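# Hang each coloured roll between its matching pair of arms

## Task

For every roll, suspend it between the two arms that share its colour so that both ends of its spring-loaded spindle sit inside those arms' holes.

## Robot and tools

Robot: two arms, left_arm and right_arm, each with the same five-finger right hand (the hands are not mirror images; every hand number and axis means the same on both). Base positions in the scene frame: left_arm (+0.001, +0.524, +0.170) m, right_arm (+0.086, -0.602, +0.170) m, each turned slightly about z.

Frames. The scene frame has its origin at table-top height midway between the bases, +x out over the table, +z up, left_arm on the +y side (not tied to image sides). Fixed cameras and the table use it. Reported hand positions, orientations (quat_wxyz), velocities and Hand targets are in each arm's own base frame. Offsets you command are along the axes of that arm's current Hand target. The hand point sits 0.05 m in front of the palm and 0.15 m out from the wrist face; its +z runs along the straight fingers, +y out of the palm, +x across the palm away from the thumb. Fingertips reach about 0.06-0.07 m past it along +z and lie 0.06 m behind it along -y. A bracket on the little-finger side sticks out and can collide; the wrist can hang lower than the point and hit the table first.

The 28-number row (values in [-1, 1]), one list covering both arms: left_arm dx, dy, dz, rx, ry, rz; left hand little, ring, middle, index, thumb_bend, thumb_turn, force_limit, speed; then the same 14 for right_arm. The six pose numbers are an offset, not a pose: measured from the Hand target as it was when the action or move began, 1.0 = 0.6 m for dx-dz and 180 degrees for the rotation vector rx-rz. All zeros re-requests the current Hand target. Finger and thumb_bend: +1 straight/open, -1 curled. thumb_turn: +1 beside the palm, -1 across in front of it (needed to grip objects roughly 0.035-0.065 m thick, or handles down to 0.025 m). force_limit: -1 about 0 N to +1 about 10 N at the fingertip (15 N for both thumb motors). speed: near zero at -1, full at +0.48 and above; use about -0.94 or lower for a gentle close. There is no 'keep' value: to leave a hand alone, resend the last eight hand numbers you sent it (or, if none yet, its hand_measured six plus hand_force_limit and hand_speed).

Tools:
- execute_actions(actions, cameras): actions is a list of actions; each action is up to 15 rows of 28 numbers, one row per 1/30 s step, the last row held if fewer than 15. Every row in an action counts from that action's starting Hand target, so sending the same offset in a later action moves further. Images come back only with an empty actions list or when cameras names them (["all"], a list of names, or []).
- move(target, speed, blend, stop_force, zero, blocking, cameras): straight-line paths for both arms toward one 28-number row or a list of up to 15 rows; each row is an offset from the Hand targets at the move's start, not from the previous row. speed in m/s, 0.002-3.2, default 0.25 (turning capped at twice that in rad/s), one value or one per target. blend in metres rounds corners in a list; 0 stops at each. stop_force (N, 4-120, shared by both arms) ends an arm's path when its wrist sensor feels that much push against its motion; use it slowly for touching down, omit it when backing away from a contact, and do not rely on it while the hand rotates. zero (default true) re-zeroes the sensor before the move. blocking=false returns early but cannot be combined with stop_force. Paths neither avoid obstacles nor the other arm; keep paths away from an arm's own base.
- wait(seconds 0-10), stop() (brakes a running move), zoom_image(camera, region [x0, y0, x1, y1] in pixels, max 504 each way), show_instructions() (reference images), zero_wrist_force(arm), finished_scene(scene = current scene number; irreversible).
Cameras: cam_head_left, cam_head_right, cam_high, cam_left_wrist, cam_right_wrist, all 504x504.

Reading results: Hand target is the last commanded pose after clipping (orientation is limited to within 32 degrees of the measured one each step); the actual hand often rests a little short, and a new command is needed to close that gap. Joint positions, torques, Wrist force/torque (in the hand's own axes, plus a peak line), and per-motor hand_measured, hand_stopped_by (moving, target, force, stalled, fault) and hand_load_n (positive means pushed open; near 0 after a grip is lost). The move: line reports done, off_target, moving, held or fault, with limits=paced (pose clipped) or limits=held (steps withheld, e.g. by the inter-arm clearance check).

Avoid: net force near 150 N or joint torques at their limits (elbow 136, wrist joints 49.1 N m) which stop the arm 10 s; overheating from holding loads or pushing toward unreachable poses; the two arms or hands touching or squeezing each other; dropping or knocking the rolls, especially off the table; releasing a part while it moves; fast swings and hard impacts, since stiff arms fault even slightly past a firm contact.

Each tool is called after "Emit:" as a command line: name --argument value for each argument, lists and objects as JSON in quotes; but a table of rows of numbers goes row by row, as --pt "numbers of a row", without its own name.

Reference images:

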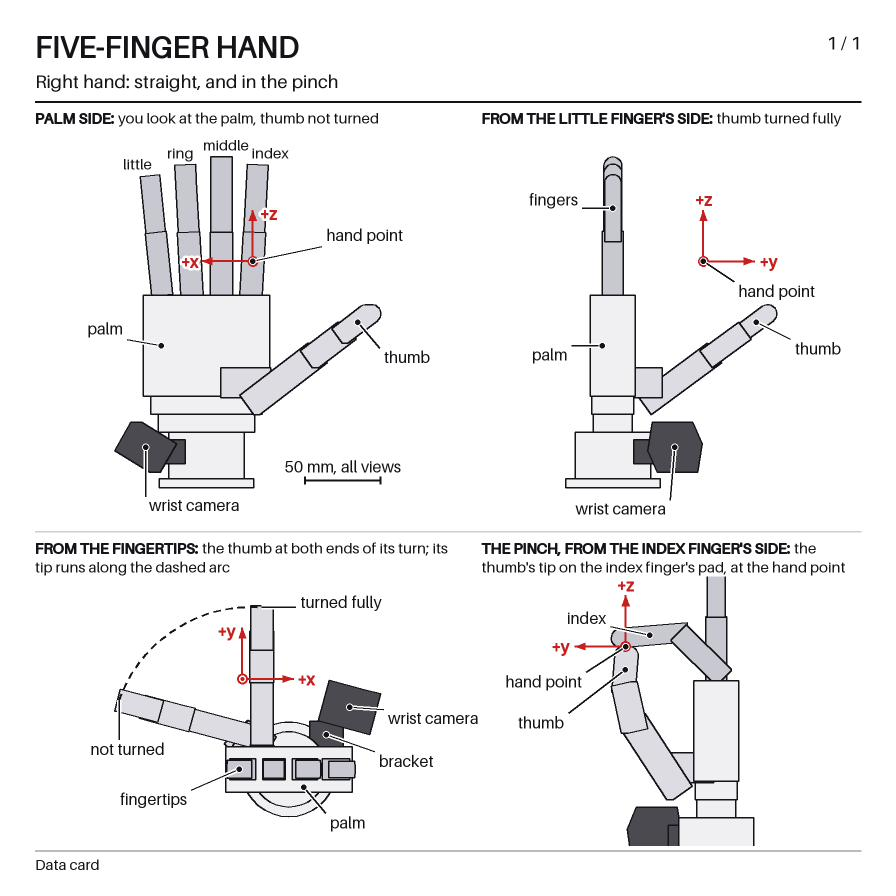

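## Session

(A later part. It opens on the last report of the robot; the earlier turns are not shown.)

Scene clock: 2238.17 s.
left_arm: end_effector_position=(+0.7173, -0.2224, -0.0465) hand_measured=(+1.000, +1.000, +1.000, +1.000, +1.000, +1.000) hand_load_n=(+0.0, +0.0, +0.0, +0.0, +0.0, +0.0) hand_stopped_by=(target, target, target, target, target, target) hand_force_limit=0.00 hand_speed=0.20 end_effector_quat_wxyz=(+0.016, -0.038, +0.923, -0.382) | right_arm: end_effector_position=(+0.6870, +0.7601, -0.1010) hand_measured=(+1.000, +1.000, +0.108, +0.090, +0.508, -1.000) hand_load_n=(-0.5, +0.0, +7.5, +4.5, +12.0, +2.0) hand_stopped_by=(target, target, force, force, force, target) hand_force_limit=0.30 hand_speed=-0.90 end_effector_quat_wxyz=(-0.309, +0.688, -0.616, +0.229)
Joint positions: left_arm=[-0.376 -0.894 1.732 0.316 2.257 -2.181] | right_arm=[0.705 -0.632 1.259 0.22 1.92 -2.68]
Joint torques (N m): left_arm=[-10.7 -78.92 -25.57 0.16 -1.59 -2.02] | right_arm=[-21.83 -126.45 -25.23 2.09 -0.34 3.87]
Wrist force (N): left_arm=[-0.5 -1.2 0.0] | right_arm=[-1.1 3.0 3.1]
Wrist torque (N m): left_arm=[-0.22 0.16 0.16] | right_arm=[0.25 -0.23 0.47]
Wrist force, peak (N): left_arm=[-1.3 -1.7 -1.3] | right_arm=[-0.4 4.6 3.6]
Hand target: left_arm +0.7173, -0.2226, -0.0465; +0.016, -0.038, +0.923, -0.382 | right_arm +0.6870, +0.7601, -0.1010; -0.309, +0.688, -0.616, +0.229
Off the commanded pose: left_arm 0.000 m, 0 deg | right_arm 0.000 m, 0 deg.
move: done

Emit:
move --target '[-0.0068,0.0493,0.1645,0.1111,0,0,0.4,0.4,0.4,1,1,1,0,0, 0,0,0,0,0,0,1,1,-0.15,-0.15,0.25,-1,0.3,-0.9]' --speed 0.07 --cameras '["cam_head_left","cam_high"]'

Emit:
zoom_image --camera "cam_head_left" --region '[180, 310, 240, 370]'

Emit:
zoom_image --camera "cam_high" --region '[280, 160, 340, 220]'

Scene clock: 2248.97 s.
left_arm: end_effector_position=(+0.7253, -0.2708, -0.1373) hand_measured=(+0.400, +0.400, +0.400, +1.000, +1.000, +1.000) hand_load_n=(+0.5, +0.0, +0.0, +0.5, +0.0, +0.0) hand_stopped_by=(target, target, target, target, target, target) hand_force_limit=0.00 hand_speed=0.00 end_effector_quat_wxyz=(+0.022, -0.035, +0.843, -0.537) | right_arm: end_effector_position=(+0.6870, +0.7601, -0.1010) hand_measured=(+1.000, +1.000, +0.108, +0.090, +0.508, -1.000) hand_load_n=(+0.0, +0.0, +7.5, +4.5, +12.0, +2.0) hand_stopped_by=(target, target, force, force, force, target) hand_force_limit=0.30 hand_speed=-0.90 end_effector_quat_wxyz=(-0.309, +0.688, -0.616, +0.229)
Joint positions: left_arm=[-0.344 -0.749 1.773 -0.178 2.541 -2.392] | right_arm=[0.705 -0.632 1.259 0.22 1.92 -2.68]
Joint torques (N m): left_arm=[5.99 -94.08 -21.05 3.52 -0.83 2.07] | right_arm=[-19.61 -127.45 -24.56 2.19 -0.5 3.52]
Wrist force (N): left_arm=[-1.2 -1.0 -0.3] | right_arm=[-0.7 2.9 3.3]
Wrist torque (N m): left_arm=[-0.19 0.32 0.08] | right_arm=[0.22 -0.30 0.49]
Wrist force, peak (N): left_arm=[-1.6 -1.3 0.1] | right_arm=[-1.0 3.4 3.8]
Hand target: left_arm +0.7254, -0.2709, -0.1372; +0.022, -0.035, +0.843, -0.537 | right_arm +0.6870, +0.7601, -0.1010; -0.309, +0.688, -0.616, +0.229
Off the commanded pose: left_arm 0.000 m, 0 deg | right_arm 0.000 m, 0 deg.
move: done
Images, in order (width x height): cam_head_left 504x504, cam_high 504x504.

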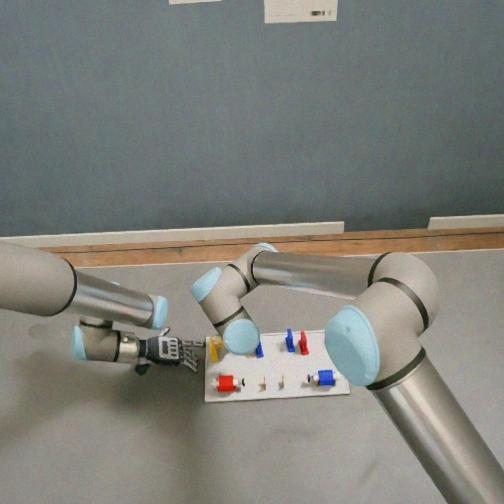

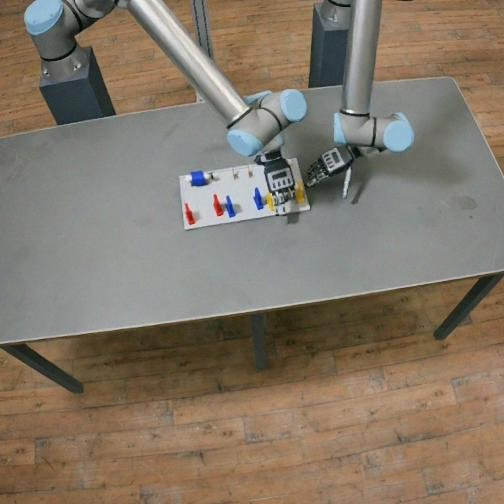

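Scaled by 8.400 from the camera's 504x504 image, which has a finer 720x720 frame.

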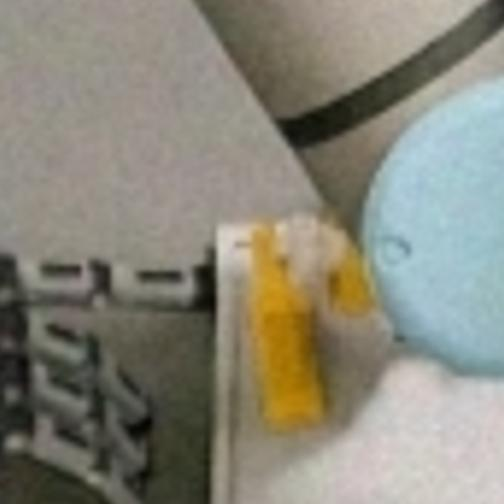

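Scaled by 8.400 from the camera's 504x504 image, which has a finer 720x720 frame.

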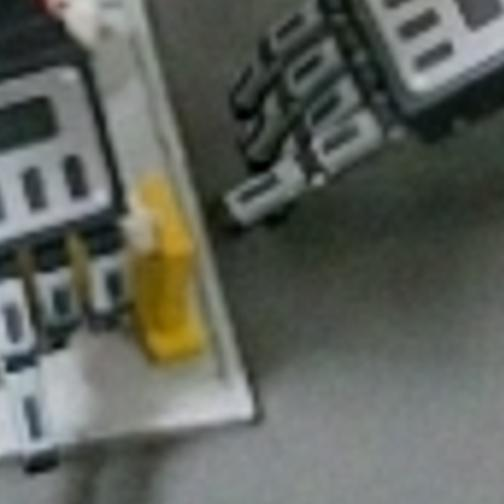

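Emit:
move --target '[0,-0.0155,0.0332,0,0,0,0.4,0.4,0.4,1,1,1,0,0, 0,0,0,0,0,0,1,1,-0.15,-0.15,0.25,-1,0.3,-0.9]' --speed 0.01 --stop_force 4 --cameras '["cam_head_left","cam_high"]'

Emit:
zoom_image --camera "cam_head_left" --region '[180, 310, 240, 370]'

Emit:
zoom_image --camera "cam_high" --region '[280, 160, 340, 220]'

Scene clock: 2263.10 s.
left_arm: end_effector_position=(+0.7267, -0.2856, -0.1372) hand_measured=(+0.400, +0.400, +0.400, +1.000, +1.000, +1.000) hand_load_n=(+0.0, +0.0, +0.0, -1.0, +0.0, +0.0) hand_stopped_by=(target, target, target, target, target, target) hand_force_limit=0.00 hand_speed=0.00 end_effector_quat_wxyz=(+0.022, -0.035, +0.843, -0.537) | right_arm: end_effector_position=(+0.6870, +0.7601, -0.1010) hand_measured=(+1.000, +1.000, +0.108, +0.090, +0.508, -1.000) hand_load_n=(+0.0, +0.0, +7.5, +4.5, +12.0, +2.0) hand_stopped_by=(target, target, force, force, force, target) hand_force_limit=0.30 hand_speed=-0.90 end_effector_quat_wxyz=(-0.309, +0.688, -0.616, +0.229)
Joint positions: left_arm=[-0.364 -0.751 1.771 -0.196 2.527 -2.418] | right_arm=[0.705 -0.632 1.259 0.22 1.92 -2.68]
Joint torques (N m): left_arm=[18.89 -74.51 -17.56 4.91 2 2.59] | right_arm=[-20.08 -126.84 -25.17 2.2 -0.35 3.63]
Wrist force (N): left_arm=[0.0 -0.9 -5.5] | right_arm=[-0.4 3.5 2.8]
Wrist torque (N m): left_arm=[0.02 0.41 0.18] | right_arm=[0.34 -0.33 0.53]
Wrist force, peak (N): left_arm=[-0.4 0.2 -15.1] | right_arm=[-0.7 3.6 3.8]
Hand target: left_arm +0.7267, -0.2856, -0.1372; +0.022, -0.035, +0.843, -0.537 (not the last commanded pose) | right_arm +0.6870, +0.7601, -0.1010; -0.309, +0.688, -0.616, +0.229
Off the commanded pose: left_arm 0.007 m, 0 deg | right_arm 0.000 m, 0 deg.
move: contact (left_arm)
Images, in order (width x height): cam_head_left 504x504, cam_high 504x504.

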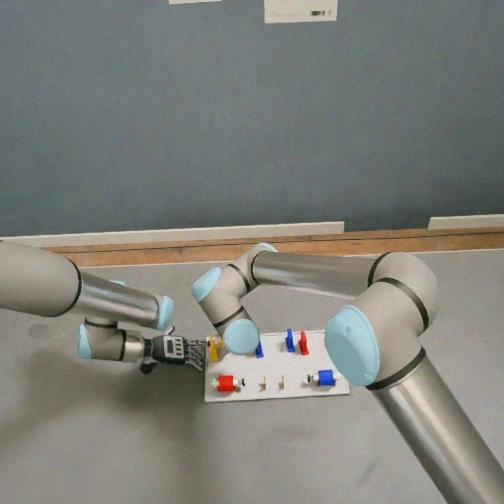

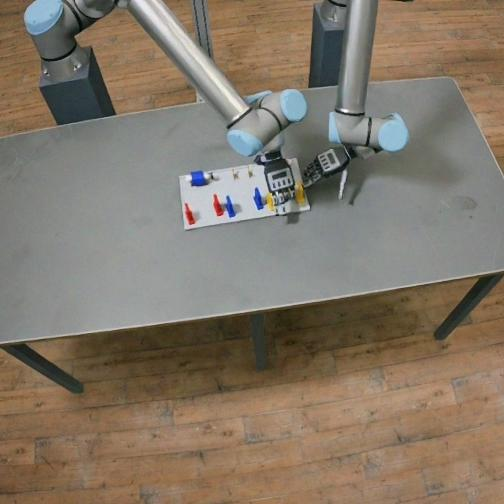

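Scaled by 8.400 from the camera's 504x504 image, which has a finer 720x720 frame.

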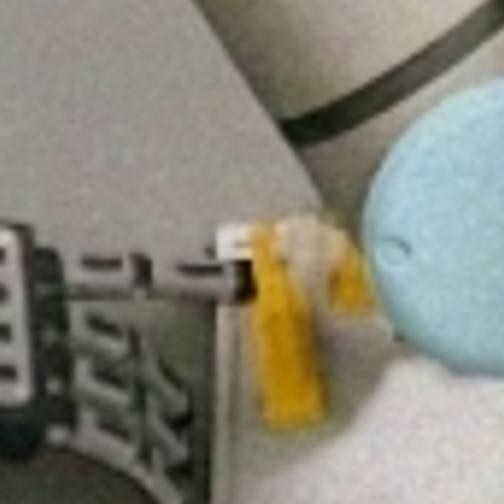

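Scaled by 8.400 from the camera's 504x504 image, which has a finer 720x720 frame.

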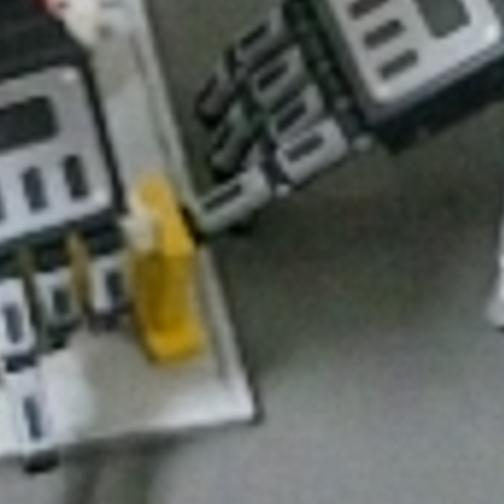

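Emit:
move --pt "0 0.0028 -0.006 0 0 0 0.4 0.4 0.4 1 1 1 0 0 0 0 0 0 0 0 1 1 -0.15 -0.15 0.25 -1 0.3 -0.9" --pt "0 -0.0334 -0.0229 0 0 0 0.4 0.4 0.4 1 1 1 0 0 0 0 0 0 0 0 1 1 -0.15 -0.15 0.25 -1 0.3 -0.9" --pt "0 -0.04 -0.0089 0 0 0 0.4 0.4 0.4 1 1 1 0 0 0 0 0 0 0 0 1 1 -0.15 -0.15 0.25 -1 0.3 -0.9" --speed 0.03

Emit:
move --target '[0,0.0242,0.0113,0,0,0,0.4,0.4,0.4,1,1,1,0,0, 0,0,0,0,0,0,1,1,-0.15,-0.15,0.25,-1,0.3,-0.9]' --speed 0.008 --stop_force 4 --cameras '["cam_head_left","cam_high"]'

Emit:
zoom_image --camera "cam_head_left" --region '[180, 310, 240, 370]'

Emit:
zoom_image --camera "cam_high" --region '[280, 160, 340, 220]'

Scene clock: 2299.37 s.
left_arm: end_effector_position=(+0.7271, -0.2911, -0.1132) hand_measured=(+0.400, +0.400, +0.400, +1.000, +1.000, +1.000) hand_load_n=(+0.0, +0.0, +0.0, +0.0, +0.0, +0.0) hand_stopped_by=(target, target, target, target, target, target) hand_force_limit=0.00 hand_speed=0.00 end_effector_quat_wxyz=(+0.022, -0.035, +0.843, -0.537) | right_arm: end_effector_position=(+0.6870, +0.7601, -0.1010) hand_measured=(+1.000, +1.000, +0.108, +0.090, +0.508, -1.000) hand_load_n=(+0.0, -0.5, +7.5, +4.5, +12.0, +2.0) hand_stopped_by=(target, target, force, force, force, target) hand_force_limit=0.30 hand_speed=-0.90 end_effector_quat_wxyz=(-0.309, +0.688, -0.616, +0.229)
Joint positions: left_arm=[-0.372 -0.785 1.774 -0.173 2.522 -2.428] | right_arm=[0.705 -0.632 1.259 0.22 1.92 -2.68]
Joint torques (N m): left_arm=[27.13 -94.52 -23.23 4.05 1.84 2.46] | right_arm=[-20.5 -127.02 -25.03 2.01 -0.24 3.3]
Wrist force (N): left_arm=[-0.7 -1.2 -0.3] | right_arm=[-0.9 3.2 3.6]
Wrist torque (N m): left_arm=[-0.20 0.24 0.21] | right_arm=[0.24 -0.27 0.48]
Wrist force, peak (N): left_arm=[0.2 -0.6 -5.7] | right_arm=[-0.7 3.7 3.7]
Hand target: left_arm +0.7271, -0.2909, -0.1132; +0.022, -0.035, +0.843, -0.537 | right_arm +0.6870, +0.7601, -0.1010; -0.309, +0.688, -0.616, +0.229
Off the commanded pose: left_arm 0.000 m, 0 deg | right_arm 0.000 m, 0 deg.
move: done

Scene clock: 2301.50 s.
left_arm: end_effector_position=(+0.7271, -0.2909, -0.1224) hand_measured=(+0.400, +0.400, +0.400, +1.000, +1.000, +1.000) hand_load_n=(+0.0, +0.0, +0.0, +0.5, +0.0, -0.5) hand_stopped_by=(target, target, target, target, target, target) hand_force_limit=0.00 hand_speed=0.00 end_effector_quat_wxyz=(+0.022, -0.035, +0.843, -0.537) | right_arm: end_effector_position=(+0.6870, +0.7601, -0.1010) hand_measured=(+1.000, +1.000, +0.108, +0.090, +0.508, -1.000) hand_load_n=(+0.0, +0.0, +7.5, +4.5, +12.0, +2.0) hand_stopped_by=(target, target, force, force, force, target) hand_force_limit=0.30 hand_speed=-0.90 end_effector_quat_wxyz=(-0.309, +0.688, -0.616, +0.229)
Joint positions: left_arm=[-0.372 -0.772 1.773 -0.184 2.522 -2.428] | right_arm=[0.705 -0.632 1.259 0.22 1.92 -2.68]
Joint torques (N m): left_arm=[14.58 -90.7 -12.08 5.49 -1.72 2.01] | right_arm=[-21.64 -127.27 -25.72 2.26 -0.61 3.52]
Wrist force (N): left_arm=[-0.2 -4.3 -3.6] | right_arm=[-0.2 3.3 3.5]
Wrist torque (N m): left_arm=[0.25 0.35 0.20] | right_arm=[0.26 -0.37 0.53]
Wrist force, peak (N): left_arm=[0.0 -8.1 -7.1] | right_arm=[-1.3 3.4 3.7]
Hand target: left_arm +0.7271, -0.2909, -0.1224; +0.022, -0.035, +0.843, -0.537 (not the last commanded pose) | right_arm +0.6870, +0.7601, -0.1010; -0.309, +0.688, -0.616, +0.229
Off the commanded pose: left_arm 0.007 m, 0 deg | right_arm 0.000 m, 0 deg.
move: contact (left_arm)
Images, in order (width x height): cam_head_left 504x504, cam_high 504x504.

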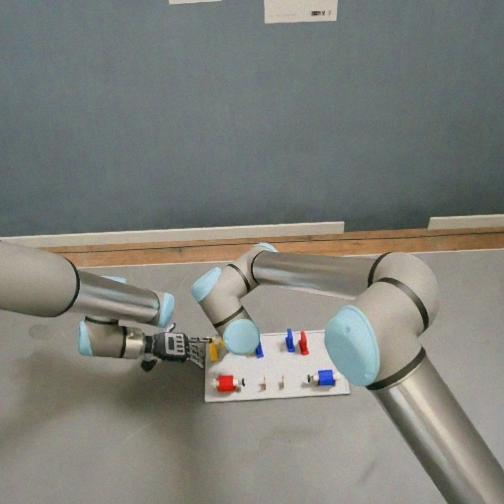

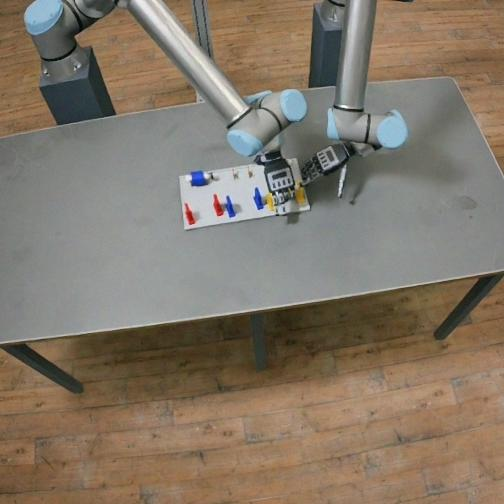

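Scaled by 8.400 from the camera's 504x504 image, which has a finer 720x720 frame.

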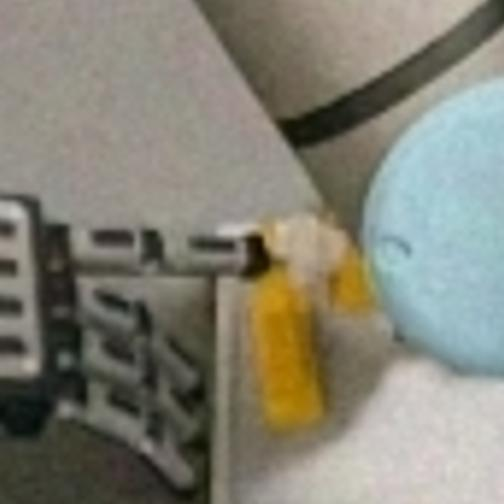

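Scaled by 8.400 from the camera's 504x504 image, which has a finer 720x720 frame.

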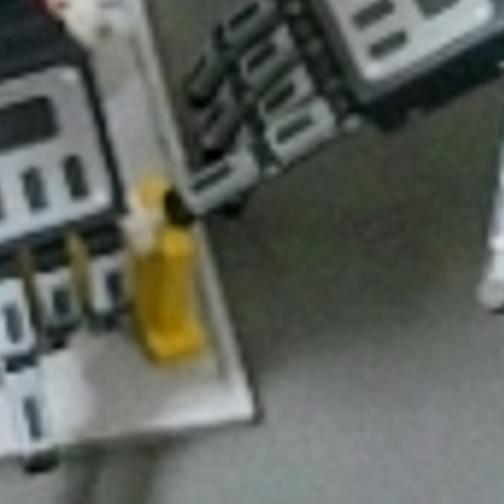

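Emit:
move --target '[0,-0.0068,-0.0032,0,0,0,0.4,0.4,0.4,1,1,1,0,0, 0,0,0,0,0,0,1,1,-0.15,-0.15,0.25,-1,0.3,-0.9]' --speed 0.02

Emit:
move --target '[0,-0.0049,0.0106,0,0,0,0.4,0.4,0.4,1,1,1,0,0, 0,0,0,0,0,0,1,1,-0.15,-0.15,0.25,-1,0.3,-0.9]' --speed 0.008 --stop_force 12 --cameras '["cam_head_left","cam_right_wrist"]'

Emit:
zoom_image --camera "cam_head_left" --region '[180, 310, 240, 370]'

Emit:
zoom_image --camera "cam_right_wrist" --region '[120, 180, 280, 300]'

Scene clock: 2336.53 s.
left_arm: end_effector_position=(+0.7271, -0.2909, -0.1178) hand_measured=(+0.400, +0.400, +0.400, +1.000, +1.000, +1.000) hand_load_n=(+0.0, +0.0, +0.0, +0.0, +0.0, -0.5) hand_stopped_by=(target, target, target, target, target, target) hand_force_limit=0.00 hand_speed=0.00 end_effector_quat_wxyz=(+0.022, -0.035, +0.843, -0.537) | right_arm: end_effector_position=(+0.6870, +0.7601, -0.1010) hand_measured=(+1.000, +1.000, +0.108, +0.090, +0.508, -1.000) hand_load_n=(+0.0, +0.0, +7.5, +4.5, +12.0, +2.0) hand_stopped_by=(target, target, force, force, force, target) hand_force_limit=0.30 hand_speed=-0.90 end_effector_quat_wxyz=(-0.309, +0.688, -0.616, +0.229)
Joint positions: left_arm=[-0.372 -0.779 1.773 -0.178 2.522 -2.428] | right_arm=[0.705 -0.632 1.259 0.22 1.92 -2.68]
Joint torques (N m): left_arm=[-3.01 -79.56 -13.16 3.32 -0.49 0.15] | right_arm=[-20.96 -125.78 -25.91 1.82 -0.73 3.28]
Wrist force (N): left_arm=[-1.1 -1.3 -0.1] | right_arm=[-0.8 3.0 3.0]
Wrist torque (N m): left_arm=[-0.23 0.29 0.13] | right_arm=[0.26 -0.27 0.49]
Wrist force, peak (N): left_arm=[-0.1 -5.0 -4.3] | right_arm=[-0.6 3.8 3.7]
Hand target: left_arm +0.7271, -0.2909, -0.1179; +0.022, -0.035, +0.843, -0.537 | right_arm +0.6870, +0.7601, -0.1010; -0.309, +0.688, -0.616, +0.229
Off the commanded pose: left_arm 0.000 m, 0 deg | right_arm 0.000 m, 0 deg.
move: done

Scene clock: 2338.03 s.
left_arm: end_effector_position=(+0.7277, -0.2979, -0.1179) hand_measured=(+0.400, +0.400, +0.400, +1.000, +1.000, +1.000) hand_load_n=(+0.0, +0.0, +0.0, -3.5, +0.0, -0.5) hand_stopped_by=(target, target, target, target, target, target) hand_force_limit=0.00 hand_speed=0.00 end_effector_quat_wxyz=(+0.022, -0.035, +0.843, -0.537) | right_arm: end_effector_position=(+0.6870, +0.7601, -0.1010) hand_measured=(+1.000, +1.000, +0.108, +0.090, +0.508, -1.000) hand_load_n=(+0.0, +0.0, +7.5, +4.5, +11.5, +1.0) hand_stopped_by=(target, target, force, force, force, target) hand_force_limit=0.30 hand_speed=-0.90 end_effector_quat_wxyz=(-0.309, +0.688, -0.616, +0.229)
Joint positions: left_arm=[-0.381 -0.779 1.772 -0.186 2.515 -2.439] | right_arm=[0.705 -0.632 1.259 0.22 1.92 -2.68]
Joint torques (N m): left_arm=[8.92 -96.17 -25.73 2.73 1.36 2.37] | right_arm=[-14.85 -120.54 -28.63 2.23 -0.47 3.33]
Wrist force (N): left_arm=[-1.1 1.0 -8.0] | right_arm=[0.7 0.0 0.4]
Wrist torque (N m): left_arm=[0.15 0.31 0.19] | right_arm=[0.26 -0.18 0.39]
Wrist force, peak (N): left_arm=[-0.8 0.9 -8.6] | right_arm=[-0.9 3.5 3.6]
Hand target: left_arm +0.7277, -0.2979, -0.1179; +0.022, -0.035, +0.843, -0.537 | right_arm +0.6870, +0.7601, -0.1010; -0.309, +0.688, -0.616, +0.229
Off the commanded pose: left_arm 0.000 m, 0 deg | right_arm 0.000 m, 0 deg.
move: done
camera_calibration:
cam_right_wrist: T_world_to_cam=[[-0.650722, -0.278225, -0.706507, 0.589226], [-0.664694, 0.658528, 0.352879, -0.0228623], [0.367074, 0.699237, -0.613453, -0.734681], [0, 0, 0, 1]] pos_world=[0.637908, 0.692709, -0.0263325]
Images, in order (width x height): cam_head_left 504x504, cam_right_wrist 504x504.

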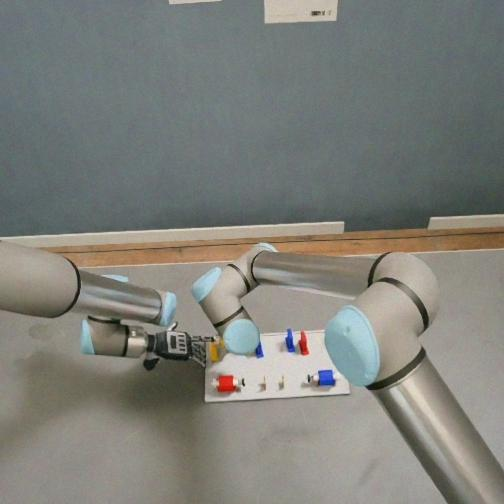

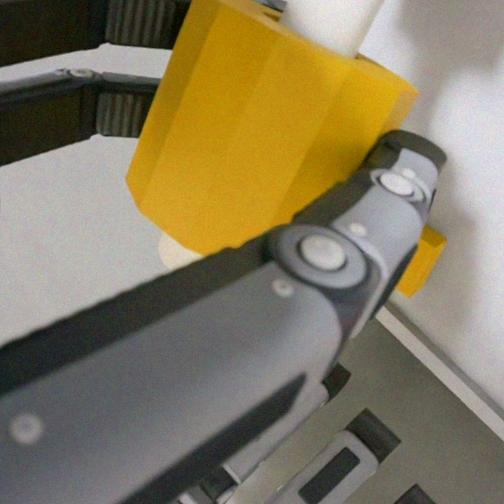

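Scaled by 8.400 from the camera's 504x504 image, which has a finer 720x720 frame.

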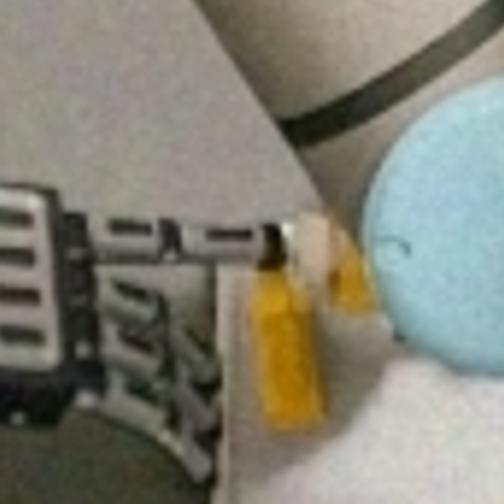

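Scaled by 3.150 from the camera's 504x504 image, which has a finer 720x720 frame.

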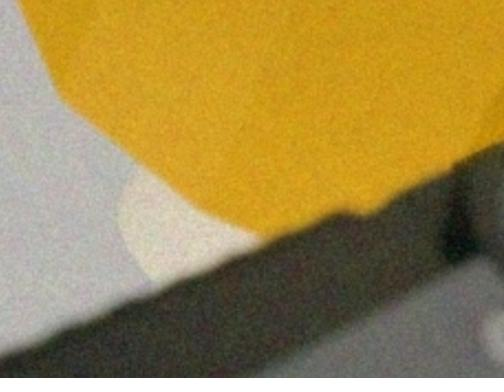

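Emit:
move --target '[0,0.0057,0.0036,0,0,0,0.4,0.4,0.4,1,1,1,0,0, -0.0007,0.0036,0.0035,0,0.0118,-0.0118,1,1,-0.15,-0.15,0.25,-1,0.3,-0.9]' --speed 0.01 --stop_force 10 --cameras '["cam_head_left","cam_right_wrist"]'

Emit:
zoom_image --camera "cam_head_left" --region '[180, 310, 240, 370]'

Emit:
zoom_image --camera "cam_right_wrist" --region '[120, 180, 280, 300]'

Scene clock: 2352.50 s.
left_arm: end_effector_position=(+0.7277, -0.2984, -0.1219) hand_measured=(+0.400, +0.400, +0.400, +1.000, +1.000, +1.000) hand_load_n=(+0.0, +0.0, +0.0, -3.0, +0.0, -0.5) hand_stopped_by=(target, target, target, target, target, target) hand_force_limit=0.00 hand_speed=0.00 end_effector_quat_wxyz=(+0.022, -0.035, +0.843, -0.537) | right_arm: end_effector_position=(+0.6868, +0.7607, -0.1040) hand_measured=(+1.000, +1.000, +0.108, +0.090, +0.508, -1.000) hand_load_n=(+0.0, +0.0, +7.5, +4.5, +11.0, +1.0) hand_stopped_by=(target, target, force, force, force, target) hand_force_limit=0.30 hand_speed=-0.90 end_effector_quat_wxyz=(-0.293, +0.695, -0.608, +0.248)
Joint positions: left_arm=[-0.382 -0.774 1.771 -0.192 2.515 -2.44] | right_arm=[0.717 -0.614 1.228 0.254 1.962 -2.701]
Joint torques (N m): left_arm=[-22.47 -69.96 -28.82 -0.42 -1.01 -2.69] | right_arm=[5.67 -117.75 -24.25 0.34 -0.36 2.2]
Wrist force (N): left_arm=[-0.7 0.4 -9.9] | right_arm=[0.3 0.2 1.0]
Wrist torque (N m): left_arm=[0.23 0.27 0.20] | right_arm=[0.33 -0.16 0.32]
Wrist force, peak (N): left_arm=[-0.7 0.2 -10.6] | right_arm=[0.9 0.2 1.2]
Hand target: left_arm +0.7277, -0.2984, -0.1219; +0.022, -0.035, +0.843, -0.537 | right_arm +0.6868, +0.7607, -0.1040; -0.293, +0.695, -0.609, +0.248
Off the commanded pose: left_arm 0.000 m, 0 deg | right_arm 0.000 m, 0 deg.
move: done
camera_calibration:
cam_right_wrist: T_world_to_cam=[[-0.645676, -0.314702, -0.695748, 0.612605], [-0.667105, 0.675834, 0.3134, -0.0379115], [0.371583, 0.666491, -0.646309, -0.718478], [0, 0, 0, 1]] pos_world=[0.637228, 0.697269, -0.0262587]
Images, in order (width x height): cam_head_left 504x504, cam_right_wrist 504x504.

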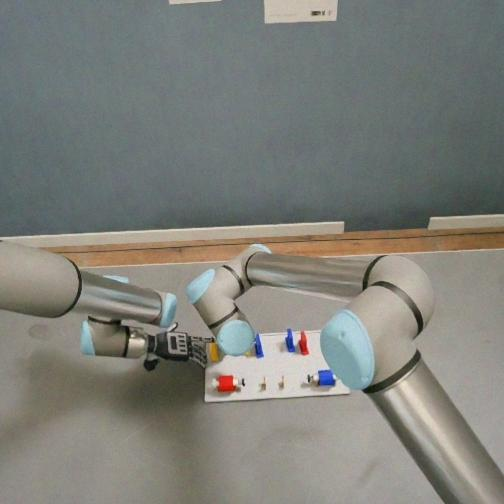

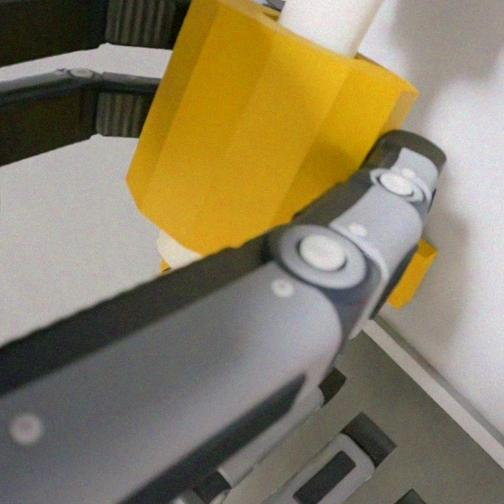

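Scaled by 8.400 from the camera's 504x504 image, which has a finer 720x720 frame.

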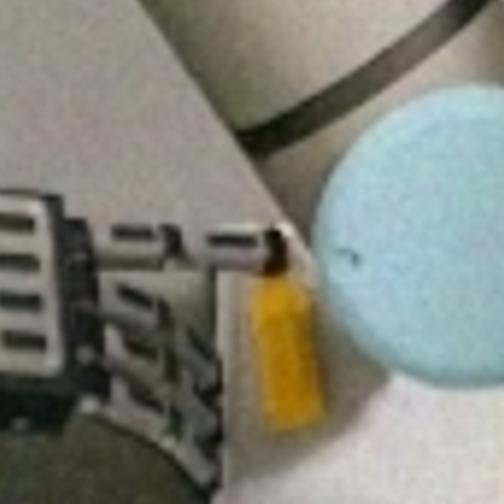

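Scaled by 3.150 from the camera's 504x504 image, which has a finer 720x720 frame.

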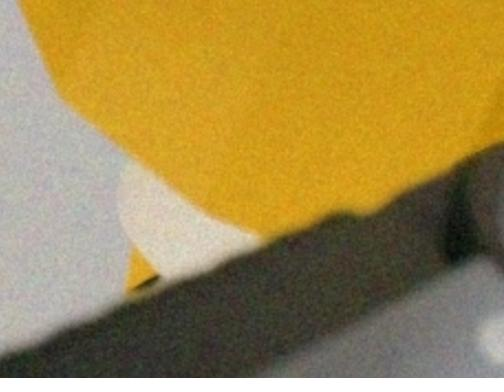

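Emit:
move --target '[0,0,0,0,0,0,0.4,0.4,0.4,1,1,1,0,0, -0.0008,0.0036,0.0035,0,0.0118,-0.0118,1,1,-0.15,-0.15,0.25,-1,0.3,-0.9]' --speed 0.01 --stop_force 10 --cameras '["cam_right_wrist","cam_left_wrist"]'

Emit:
zoom_image --camera "cam_right_wrist" --region '[120, 180, 280, 300]'

Scene clock: 2375.13 s.
left_arm: end_effector_position=(+0.7277, -0.2984, -0.1219) hand_measured=(+0.400, +0.400, +0.400, +1.000, +1.000, +1.000) hand_load_n=(+0.0, +0.0, +0.0, -3.0, +0.0, -0.5) hand_stopped_by=(target, target, target, target, target, target) hand_force_limit=0.00 hand_speed=0.00 end_effector_quat_wxyz=(+0.022, -0.035, +0.843, -0.537) | right_arm: end_effector_position=(+0.6867, +0.7613, -0.1070) hand_measured=(+1.000, +1.000, +0.108, +0.090, +0.508, -1.000) hand_load_n=(+0.0, +0.0, +7.0, +2.5, +10.0, +1.5) hand_stopped_by=(target, target, force, force, force, target) hand_force_limit=0.30 hand_speed=-0.90 end_effector_quat_wxyz=(-0.277, +0.701, -0.601, +0.266)
Joint positions: left_arm=[-0.382 -0.774 1.771 -0.192 2.515 -2.44] | right_arm=[0.729 -0.595 1.197 0.287 2.003 -2.722]
Joint torques (N m): left_arm=[-22.87 -81.23 -20.44 2.95 -0.8 -1.5] | right_arm=[5.49 -119.2 -26.08 0.71 -0.46 1.64]
Wrist force (N): left_arm=[-0.7 0.3 -10.1] | right_arm=[0.3 0.2 0.3]
Wrist torque (N m): left_arm=[0.23 0.25 0.20] | right_arm=[0.34 -0.10 0.36]
Wrist force, peak (N): left_arm=[-1.2 -0.2 -10.8] | right_arm=[0.7 0.3 1.3]
Hand target: left_arm +0.7277, -0.2984, -0.1219; +0.022, -0.035, +0.843, -0.537 | right_arm +0.6867, +0.7612, -0.1070; -0.277, +0.701, -0.601, +0.266
Off the commanded pose: left_arm 0.000 m, 0 deg | right_arm 0.000 m, 0 deg.
move: done
camera_calibration:
cam_left_wrist: T_world_to_cam=[[-0.285658, 0.37077, -0.883702, 0.208093], [0.740036, 0.671229, 0.0424064, -0.340282], [0.608889, -0.641857, -0.466125, -0.574511], [0, 0, 0, 1]] pos_world=[0.661078, -0.217502, -0.0694718]
cam_right_wrist: T_world_to_cam=[[-0.640747, -0.350441, -0.683107, 0.635764], [-0.669144, 0.691136, 0.273089, -0.0519594], [0.376418, 0.632078, -0.677338, -0.701218], [0, 0, 0, 1]] pos_world=[0.636546, 0.701933, -0.0264776]
Images, in order (width x height): cam_left_wrist 504x504, cam_right_wrist 504x504.

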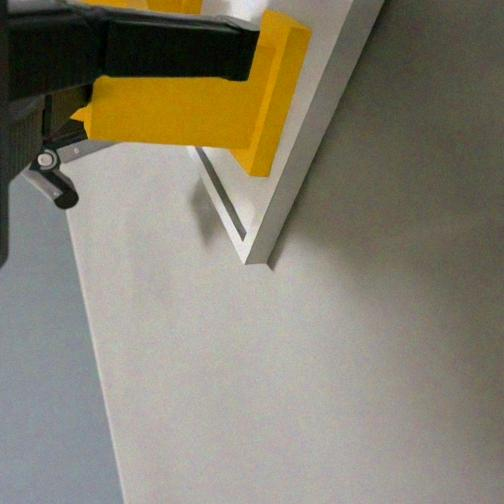

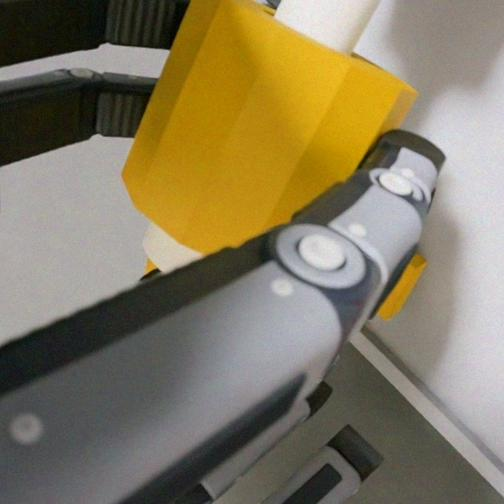

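Scaled by 3.150 from the camera's 504x504 image, which has a finer 720x720 frame.

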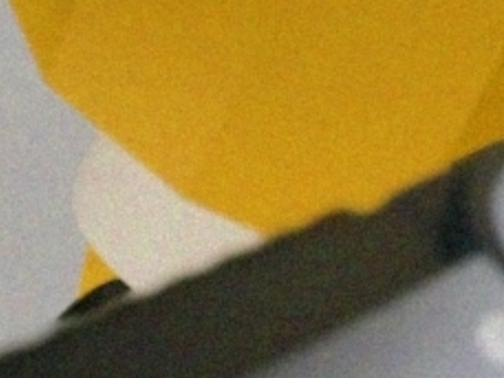

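Emit:
move --target '[0,0,0,0,0,0,0.4,0.4,0.4,1,1,1,0,0, 0.0000,0.0035,0.0035,0,0,0,1,1,-0.15,-0.15,0.25,-1,0.3,-0.9]' --speed 0.008 --stop_force 8

Emit:
move --target '[-0.008,0,0,0,0,0,0.4,0.4,0.4,1,1,1,0,0, 0,0,0,0,0,0,1,1,-0.15,-0.15,0.25,-1,0.3,-0.9]' --speed 0.01 --cameras '["cam_right_wrist","cam_head_left"]'

Emit:
zoom_image --camera "cam_right_wrist" --region '[120, 180, 280, 300]'

Scene clock: 2399.97 s.
left_arm: end_effector_position=(+0.7277, -0.2984, -0.1219) hand_measured=(+0.400, +0.400, +0.400, +1.000, +1.000, +1.000) hand_load_n=(+0.0, +0.0, +0.0, -3.5, +0.0, -0.5) hand_stopped_by=(target, target, target, target, target, target) hand_force_limit=0.00 hand_speed=0.00 end_effector_quat_wxyz=(+0.022, -0.035, +0.843, -0.537) | right_arm: end_effector_position=(+0.6868, +0.7611, -0.1100) hand_measured=(+1.000, +1.000, +0.108, +0.090, +0.508, -1.000) hand_load_n=(+0.0, +0.0, +5.5, +0.0, +6.5, +1.5) hand_stopped_by=(target, target, force, force, force, target) hand_force_limit=0.30 hand_speed=-0.90 end_effector_quat_wxyz=(-0.277, +0.701, -0.601, +0.266)
Joint positions: left_arm=[-0.382 -0.774 1.771 -0.192 2.515 -2.44] | right_arm=[0.729 -0.592 1.197 0.284 2.003 -2.722]
Joint torques (N m): left_arm=[-21.58 -81.17 -19.62 3.08 -1.01 -0.31] | right_arm=[-18.78 -115.84 -24.3 2.68 -0.99 -3.05]
Wrist force (N): left_arm=[-1.1 0.7 -10.0] | right_arm=[0.3 0.1 -1.3]
Wrist torque (N m): left_arm=[0.30 0.27 0.19] | right_arm=[0.40 -0.10 0.35]
Wrist force, peak (N): left_arm=[-1.1 0.2 -10.6] | right_arm=[0.6 -0.3 -1.6]
Hand target: left_arm +0.7277, -0.2984, -0.1219; +0.022, -0.035, +0.843, -0.537 | right_arm +0.6868, +0.7611, -0.1100; -0.277, +0.701, -0.601, +0.266
Off the commanded pose: left_arm 0.000 m, 0 deg | right_arm 0.000 m, 0 deg.
move: done

Scene clock: 2400.67 s.
left_arm: end_effector_position=(+0.7326, -0.2980, -0.1219) hand_measured=(+0.400, +0.400, +0.400, +1.000, +1.000, +1.000) hand_load_n=(+0.0, +0.0, +0.0, -2.5, +0.0, +0.0) hand_stopped_by=(target, target, target, target, target, target) hand_force_limit=0.00 hand_speed=0.00 end_effector_quat_wxyz=(+0.022, -0.035, +0.843, -0.537) | right_arm: end_effector_position=(+0.6868, +0.7611, -0.1100) hand_measured=(+1.000, +1.000, +0.108, +0.090, +0.508, -1.000) hand_load_n=(+0.0, +0.0, +4.5, +0.5, +4.0, +1.5) hand_stopped_by=(target, target, force, force, force, target) hand_force_limit=0.30 hand_speed=-0.90 end_effector_quat_wxyz=(-0.277, +0.701, -0.601, +0.266)
Joint positions: left_arm=[-0.379 -0.768 1.76 -0.182 2.517 -2.436] | right_arm=[0.729 -0.592 1.197 0.284 2.003 -2.722]
Joint torques (N m): left_arm=[10.44 -76.89 -19.09 1.62 1.7 1.66] | right_arm=[-16.78 -119.08 -26.43 3.39 -0.86 -3.44]
Wrist force (N): left_arm=[0.7 0.1 -8.9] | right_arm=[0.7 0.1 1.0]
Wrist torque (N m): left_arm=[0.19 0.31 0.15] | right_arm=[0.34 -0.15 0.38]
Wrist force, peak (N): left_arm=[0.3 0.9 -10.1] | right_arm=[0.8 -0.5 -1.4]
Hand target: left_arm +0.7325, -0.2980, -0.1219; +0.022, -0.035, +0.843, -0.537 | right_arm +0.6868, +0.7611, -0.1100; -0.277, +0.701, -0.601, +0.266
Off the commanded pose: left_arm 0.000 m, 0 deg | right_arm 0.000 m, 0 deg.
move: done
camera_calibration:
cam_right_wrist: T_world_to_cam=[[-0.64081, -0.35031, -0.683115, 0.63366], [-0.669034, 0.691225, 0.273132, -0.0511603], [0.376506, 0.632053, -0.677313, -0.703093], [0, 0, 0, 1]] pos_world=[0.636546, 0.701732, -0.0293777]
Images, in order (width x height): cam_head_left 504x504, cam_right_wrist 504x504.

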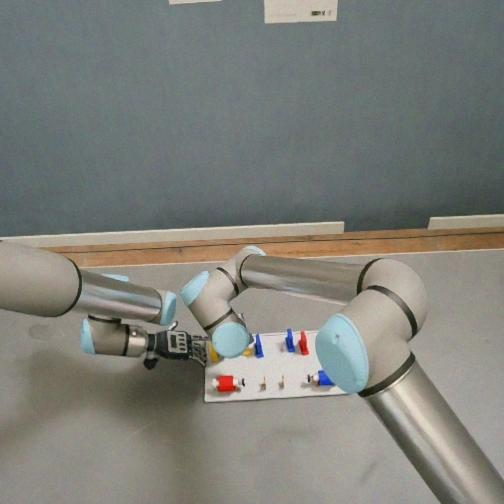

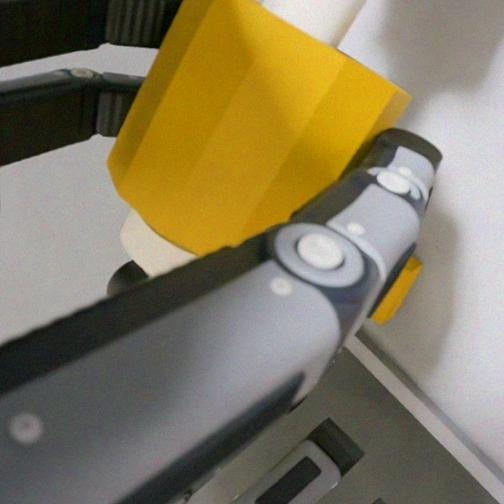

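Scaled by 3.150 from the camera's 504x504 image, which has a finer 720x720 frame.

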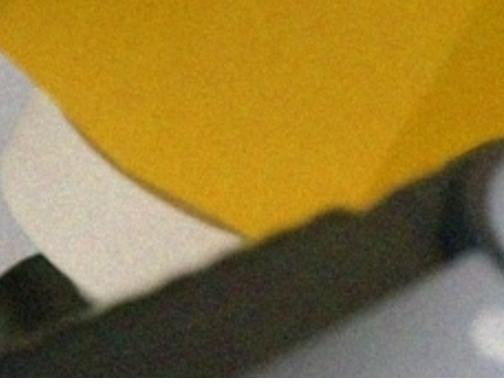

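Emit:
move --target '[0,0,0,0,0,0,0.4,0.4,0.4,1,1,1,0,0, 0,0,0,0,0,0,1,1,-0.2,-0.2,0.2,-1,0.3,-0.9]' --cameras '["cam_right_wrist","cam_head_left"]'

Emit:
zoom_image --camera "cam_right_wrist" --region '[80, 100, 300, 320]'

Emit:
zoom_image --camera "cam_head_left" --region '[180, 310, 240, 370]'

Scene clock: 2414.47 s.
left_arm: end_effector_position=(+0.7325, -0.2980, -0.1219) hand_measured=(+0.400, +0.400, +0.400, +1.000, +1.000, +1.000) hand_load_n=(+0.0, +0.0, +0.0, -2.0, +0.0, +0.0) hand_stopped_by=(target, target, target, target, target, target) hand_force_limit=0.00 hand_speed=0.00 end_effector_quat_wxyz=(+0.022, -0.035, +0.843, -0.537) | right_arm: end_effector_position=(+0.6868, +0.7611, -0.1100) hand_measured=(+1.000, +1.000, +0.100, +0.064, +0.502, -1.000) hand_load_n=(+0.0, -0.5, +3.5, +7.0, +9.0, +0.5) hand_stopped_by=(target, target, force, force, force, target) hand_force_limit=0.30 hand_speed=-0.90 end_effector_quat_wxyz=(-0.277, +0.701, -0.601, +0.266)
Joint positions: left_arm=[-0.379 -0.769 1.76 -0.182 2.517 -2.436] | right_arm=[0.729 -0.592 1.197 0.284 2.003 -2.722]
Joint torques (N m): left_arm=[-20.45 -89.14 -14.88 -2.03 -0.18 -1.98] | right_arm=[-9.41 -121.44 -32.08 3.28 -0.93 -3.53]
Wrist force (N): left_arm=[0.1 -0.3 -8.9] | right_arm=[0.5 -0.9 2.1]
Wrist torque (N m): left_arm=[0.22 0.40 0.13] | right_arm=[0.31 -0.12 0.37]
Wrist force, peak (N): left_arm=[-0.3 -0.8 -9.5] | right_arm=[0.4 -0.8 2.6]
Hand target: left_arm +0.7325, -0.2980, -0.1219; +0.022, -0.035, +0.843, -0.537 | right_arm +0.6868, +0.7611, -0.1100; -0.277, +0.701, -0.601, +0.266
Off the commanded pose: left_arm 0.000 m, 0 deg | right_arm 0.000 m, 0 deg.
move: done
camera_calibration:
cam_right_wrist: T_world_to_cam=[[-0.64081, -0.35031, -0.683115, 0.63366], [-0.669034, 0.691225, 0.273132, -0.0511603], [0.376506, 0.632053, -0.677313, -0.703093], [0, 0, 0, 1]] pos_world=[0.636546, 0.701732, -0.0293777]
Images, in order (width x height): cam_head_left 504x504, cam_right_wrist 504x504.

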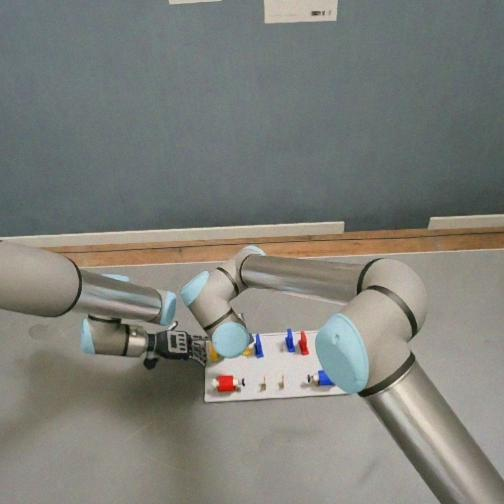

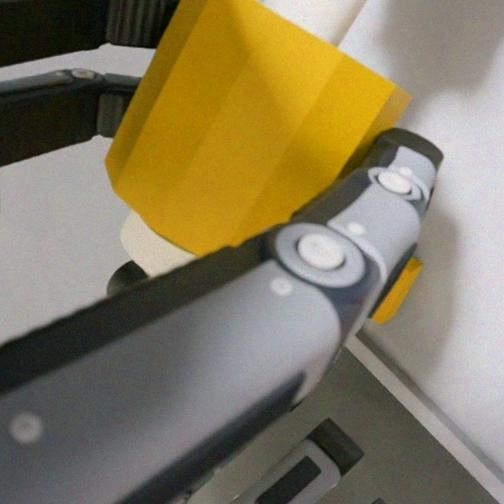

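Scaled by 2.291 from the camera's 504x504 image, which has a finer 720x720 frame.

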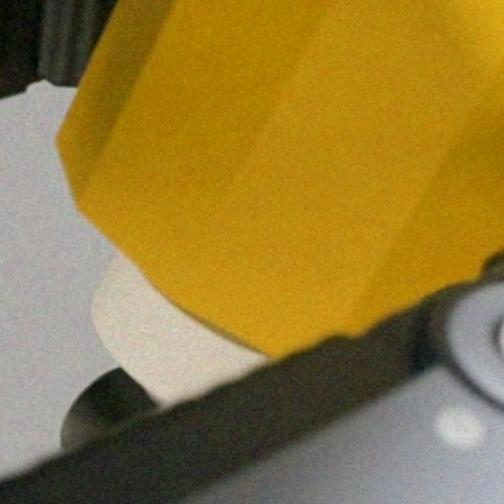

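Scaled by 8.400 from the camera's 504x504 image, which has a finer 720x720 frame.

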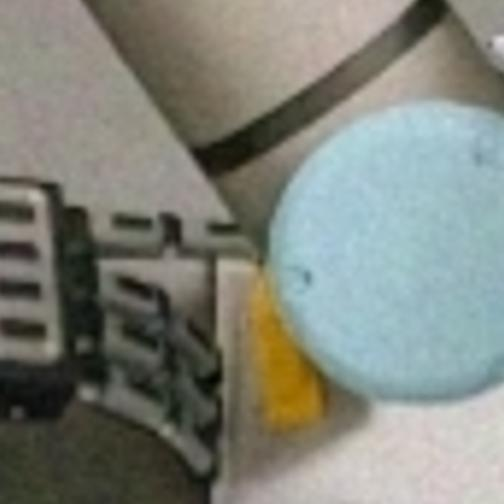

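Emit:
wait --seconds 0.1 --cameras '["cam_high","cam_left_wrist"]'

Emit:
zoom_image --camera "cam_high" --region '[280, 165, 325, 210]'

Emit:
zoom_image --camera "cam_left_wrist" --region '[0, 0, 280, 180]'

Scene clock: 2425.77 s.
left_arm: end_effector_position=(+0.7325, -0.2980, -0.1219) hand_measured=(+0.400, +0.400, +0.400, +1.000, +1.000, +1.000) hand_load_n=(+0.0, +0.0, +0.0, -2.0, +0.0, -0.5) hand_stopped_by=(target, target, target, target, target, target) hand_force_limit=0.00 hand_speed=0.00 end_effector_quat_wxyz=(+0.022, -0.035, +0.843, -0.537) | right_arm: end_effector_position=(+0.6868, +0.7611, -0.1100) hand_measured=(+1.000, +1.000, +0.100, +0.064, +0.502, -1.000) hand_load_n=(+0.0, +0.0, +3.5, +7.0, +9.5, +0.5) hand_stopped_by=(target, target, force, force, force, target) hand_force_limit=0.30 hand_speed=-0.90 end_effector_quat_wxyz=(-0.277, +0.701, -0.601, +0.266)
Joint positions: left_arm=[-0.379 -0.769 1.76 -0.182 2.517 -2.436] | right_arm=[0.729 -0.592 1.197 0.284 2.003 -2.722]
Joint torques (N m): left_arm=[-21.89 -89.41 -22.28 -2.05 0.08 -2.02] | right_arm=[-2.49 -119.82 -38.73 3.38 -0.8 -3.07]
Wrist force (N): left_arm=[0.3 0.0 -9.1] | right_arm=[0.5 -0.6 2.4]
Wrist torque (N m): left_arm=[0.25 0.37 0.14] | right_arm=[0.32 -0.13 0.38]
Wrist force, peak (N): left_arm=[0.7 0.0 -9.6] | right_arm=[0.8 -1.1 2.7]
Hand target: left_arm +0.7325, -0.2980, -0.1219; +0.022, -0.035, +0.843, -0.537 | right_arm +0.6868, +0.7611, -0.1100; -0.277, +0.701, -0.601, +0.266
Off the commanded pose: left_arm 0.000 m, 0 deg | right_arm 0.000 m, 0 deg.
wait: 0.10 s; at rest from the start
camera_calibration:
cam_left_wrist: T_world_to_cam=[[-0.285658, 0.37077, -0.883702, 0.209287], [0.740036, 0.671229, 0.0424064, -0.344028], [0.608889, -0.641857, -0.466125, -0.577116], [0, 0, 0, 1]] pos_world=[0.665778, -0.217102, -0.0694718]
Images, in order (width x height): cam_high 504x504, cam_left_wrist 504x504.

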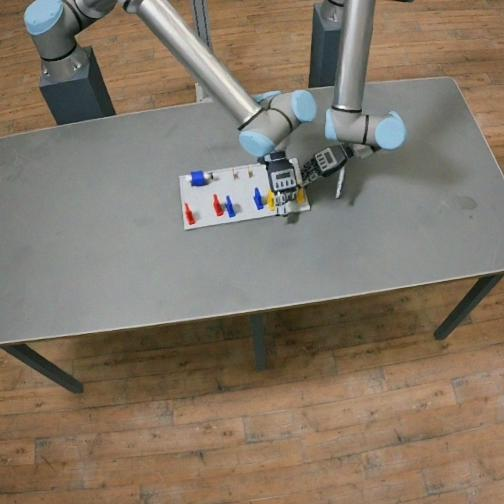

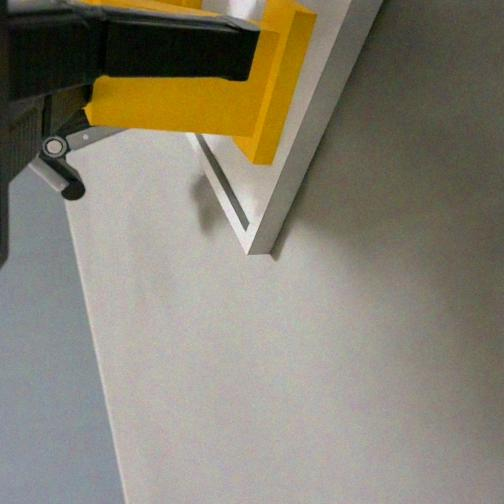

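Scaled by 11.200 from the camera's 504x504 image, which has a finer 720x720 frame.

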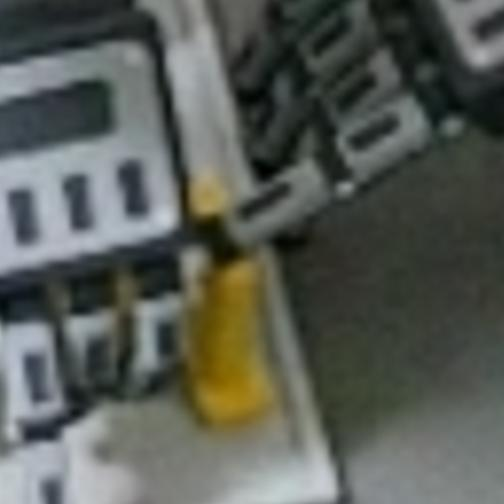

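Scaled by 1.800 from the camera's 504x504 image, which has a finer 720x720 frame.

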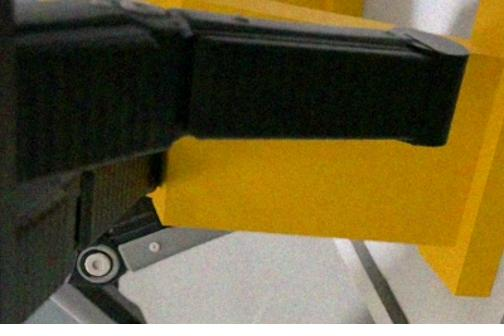

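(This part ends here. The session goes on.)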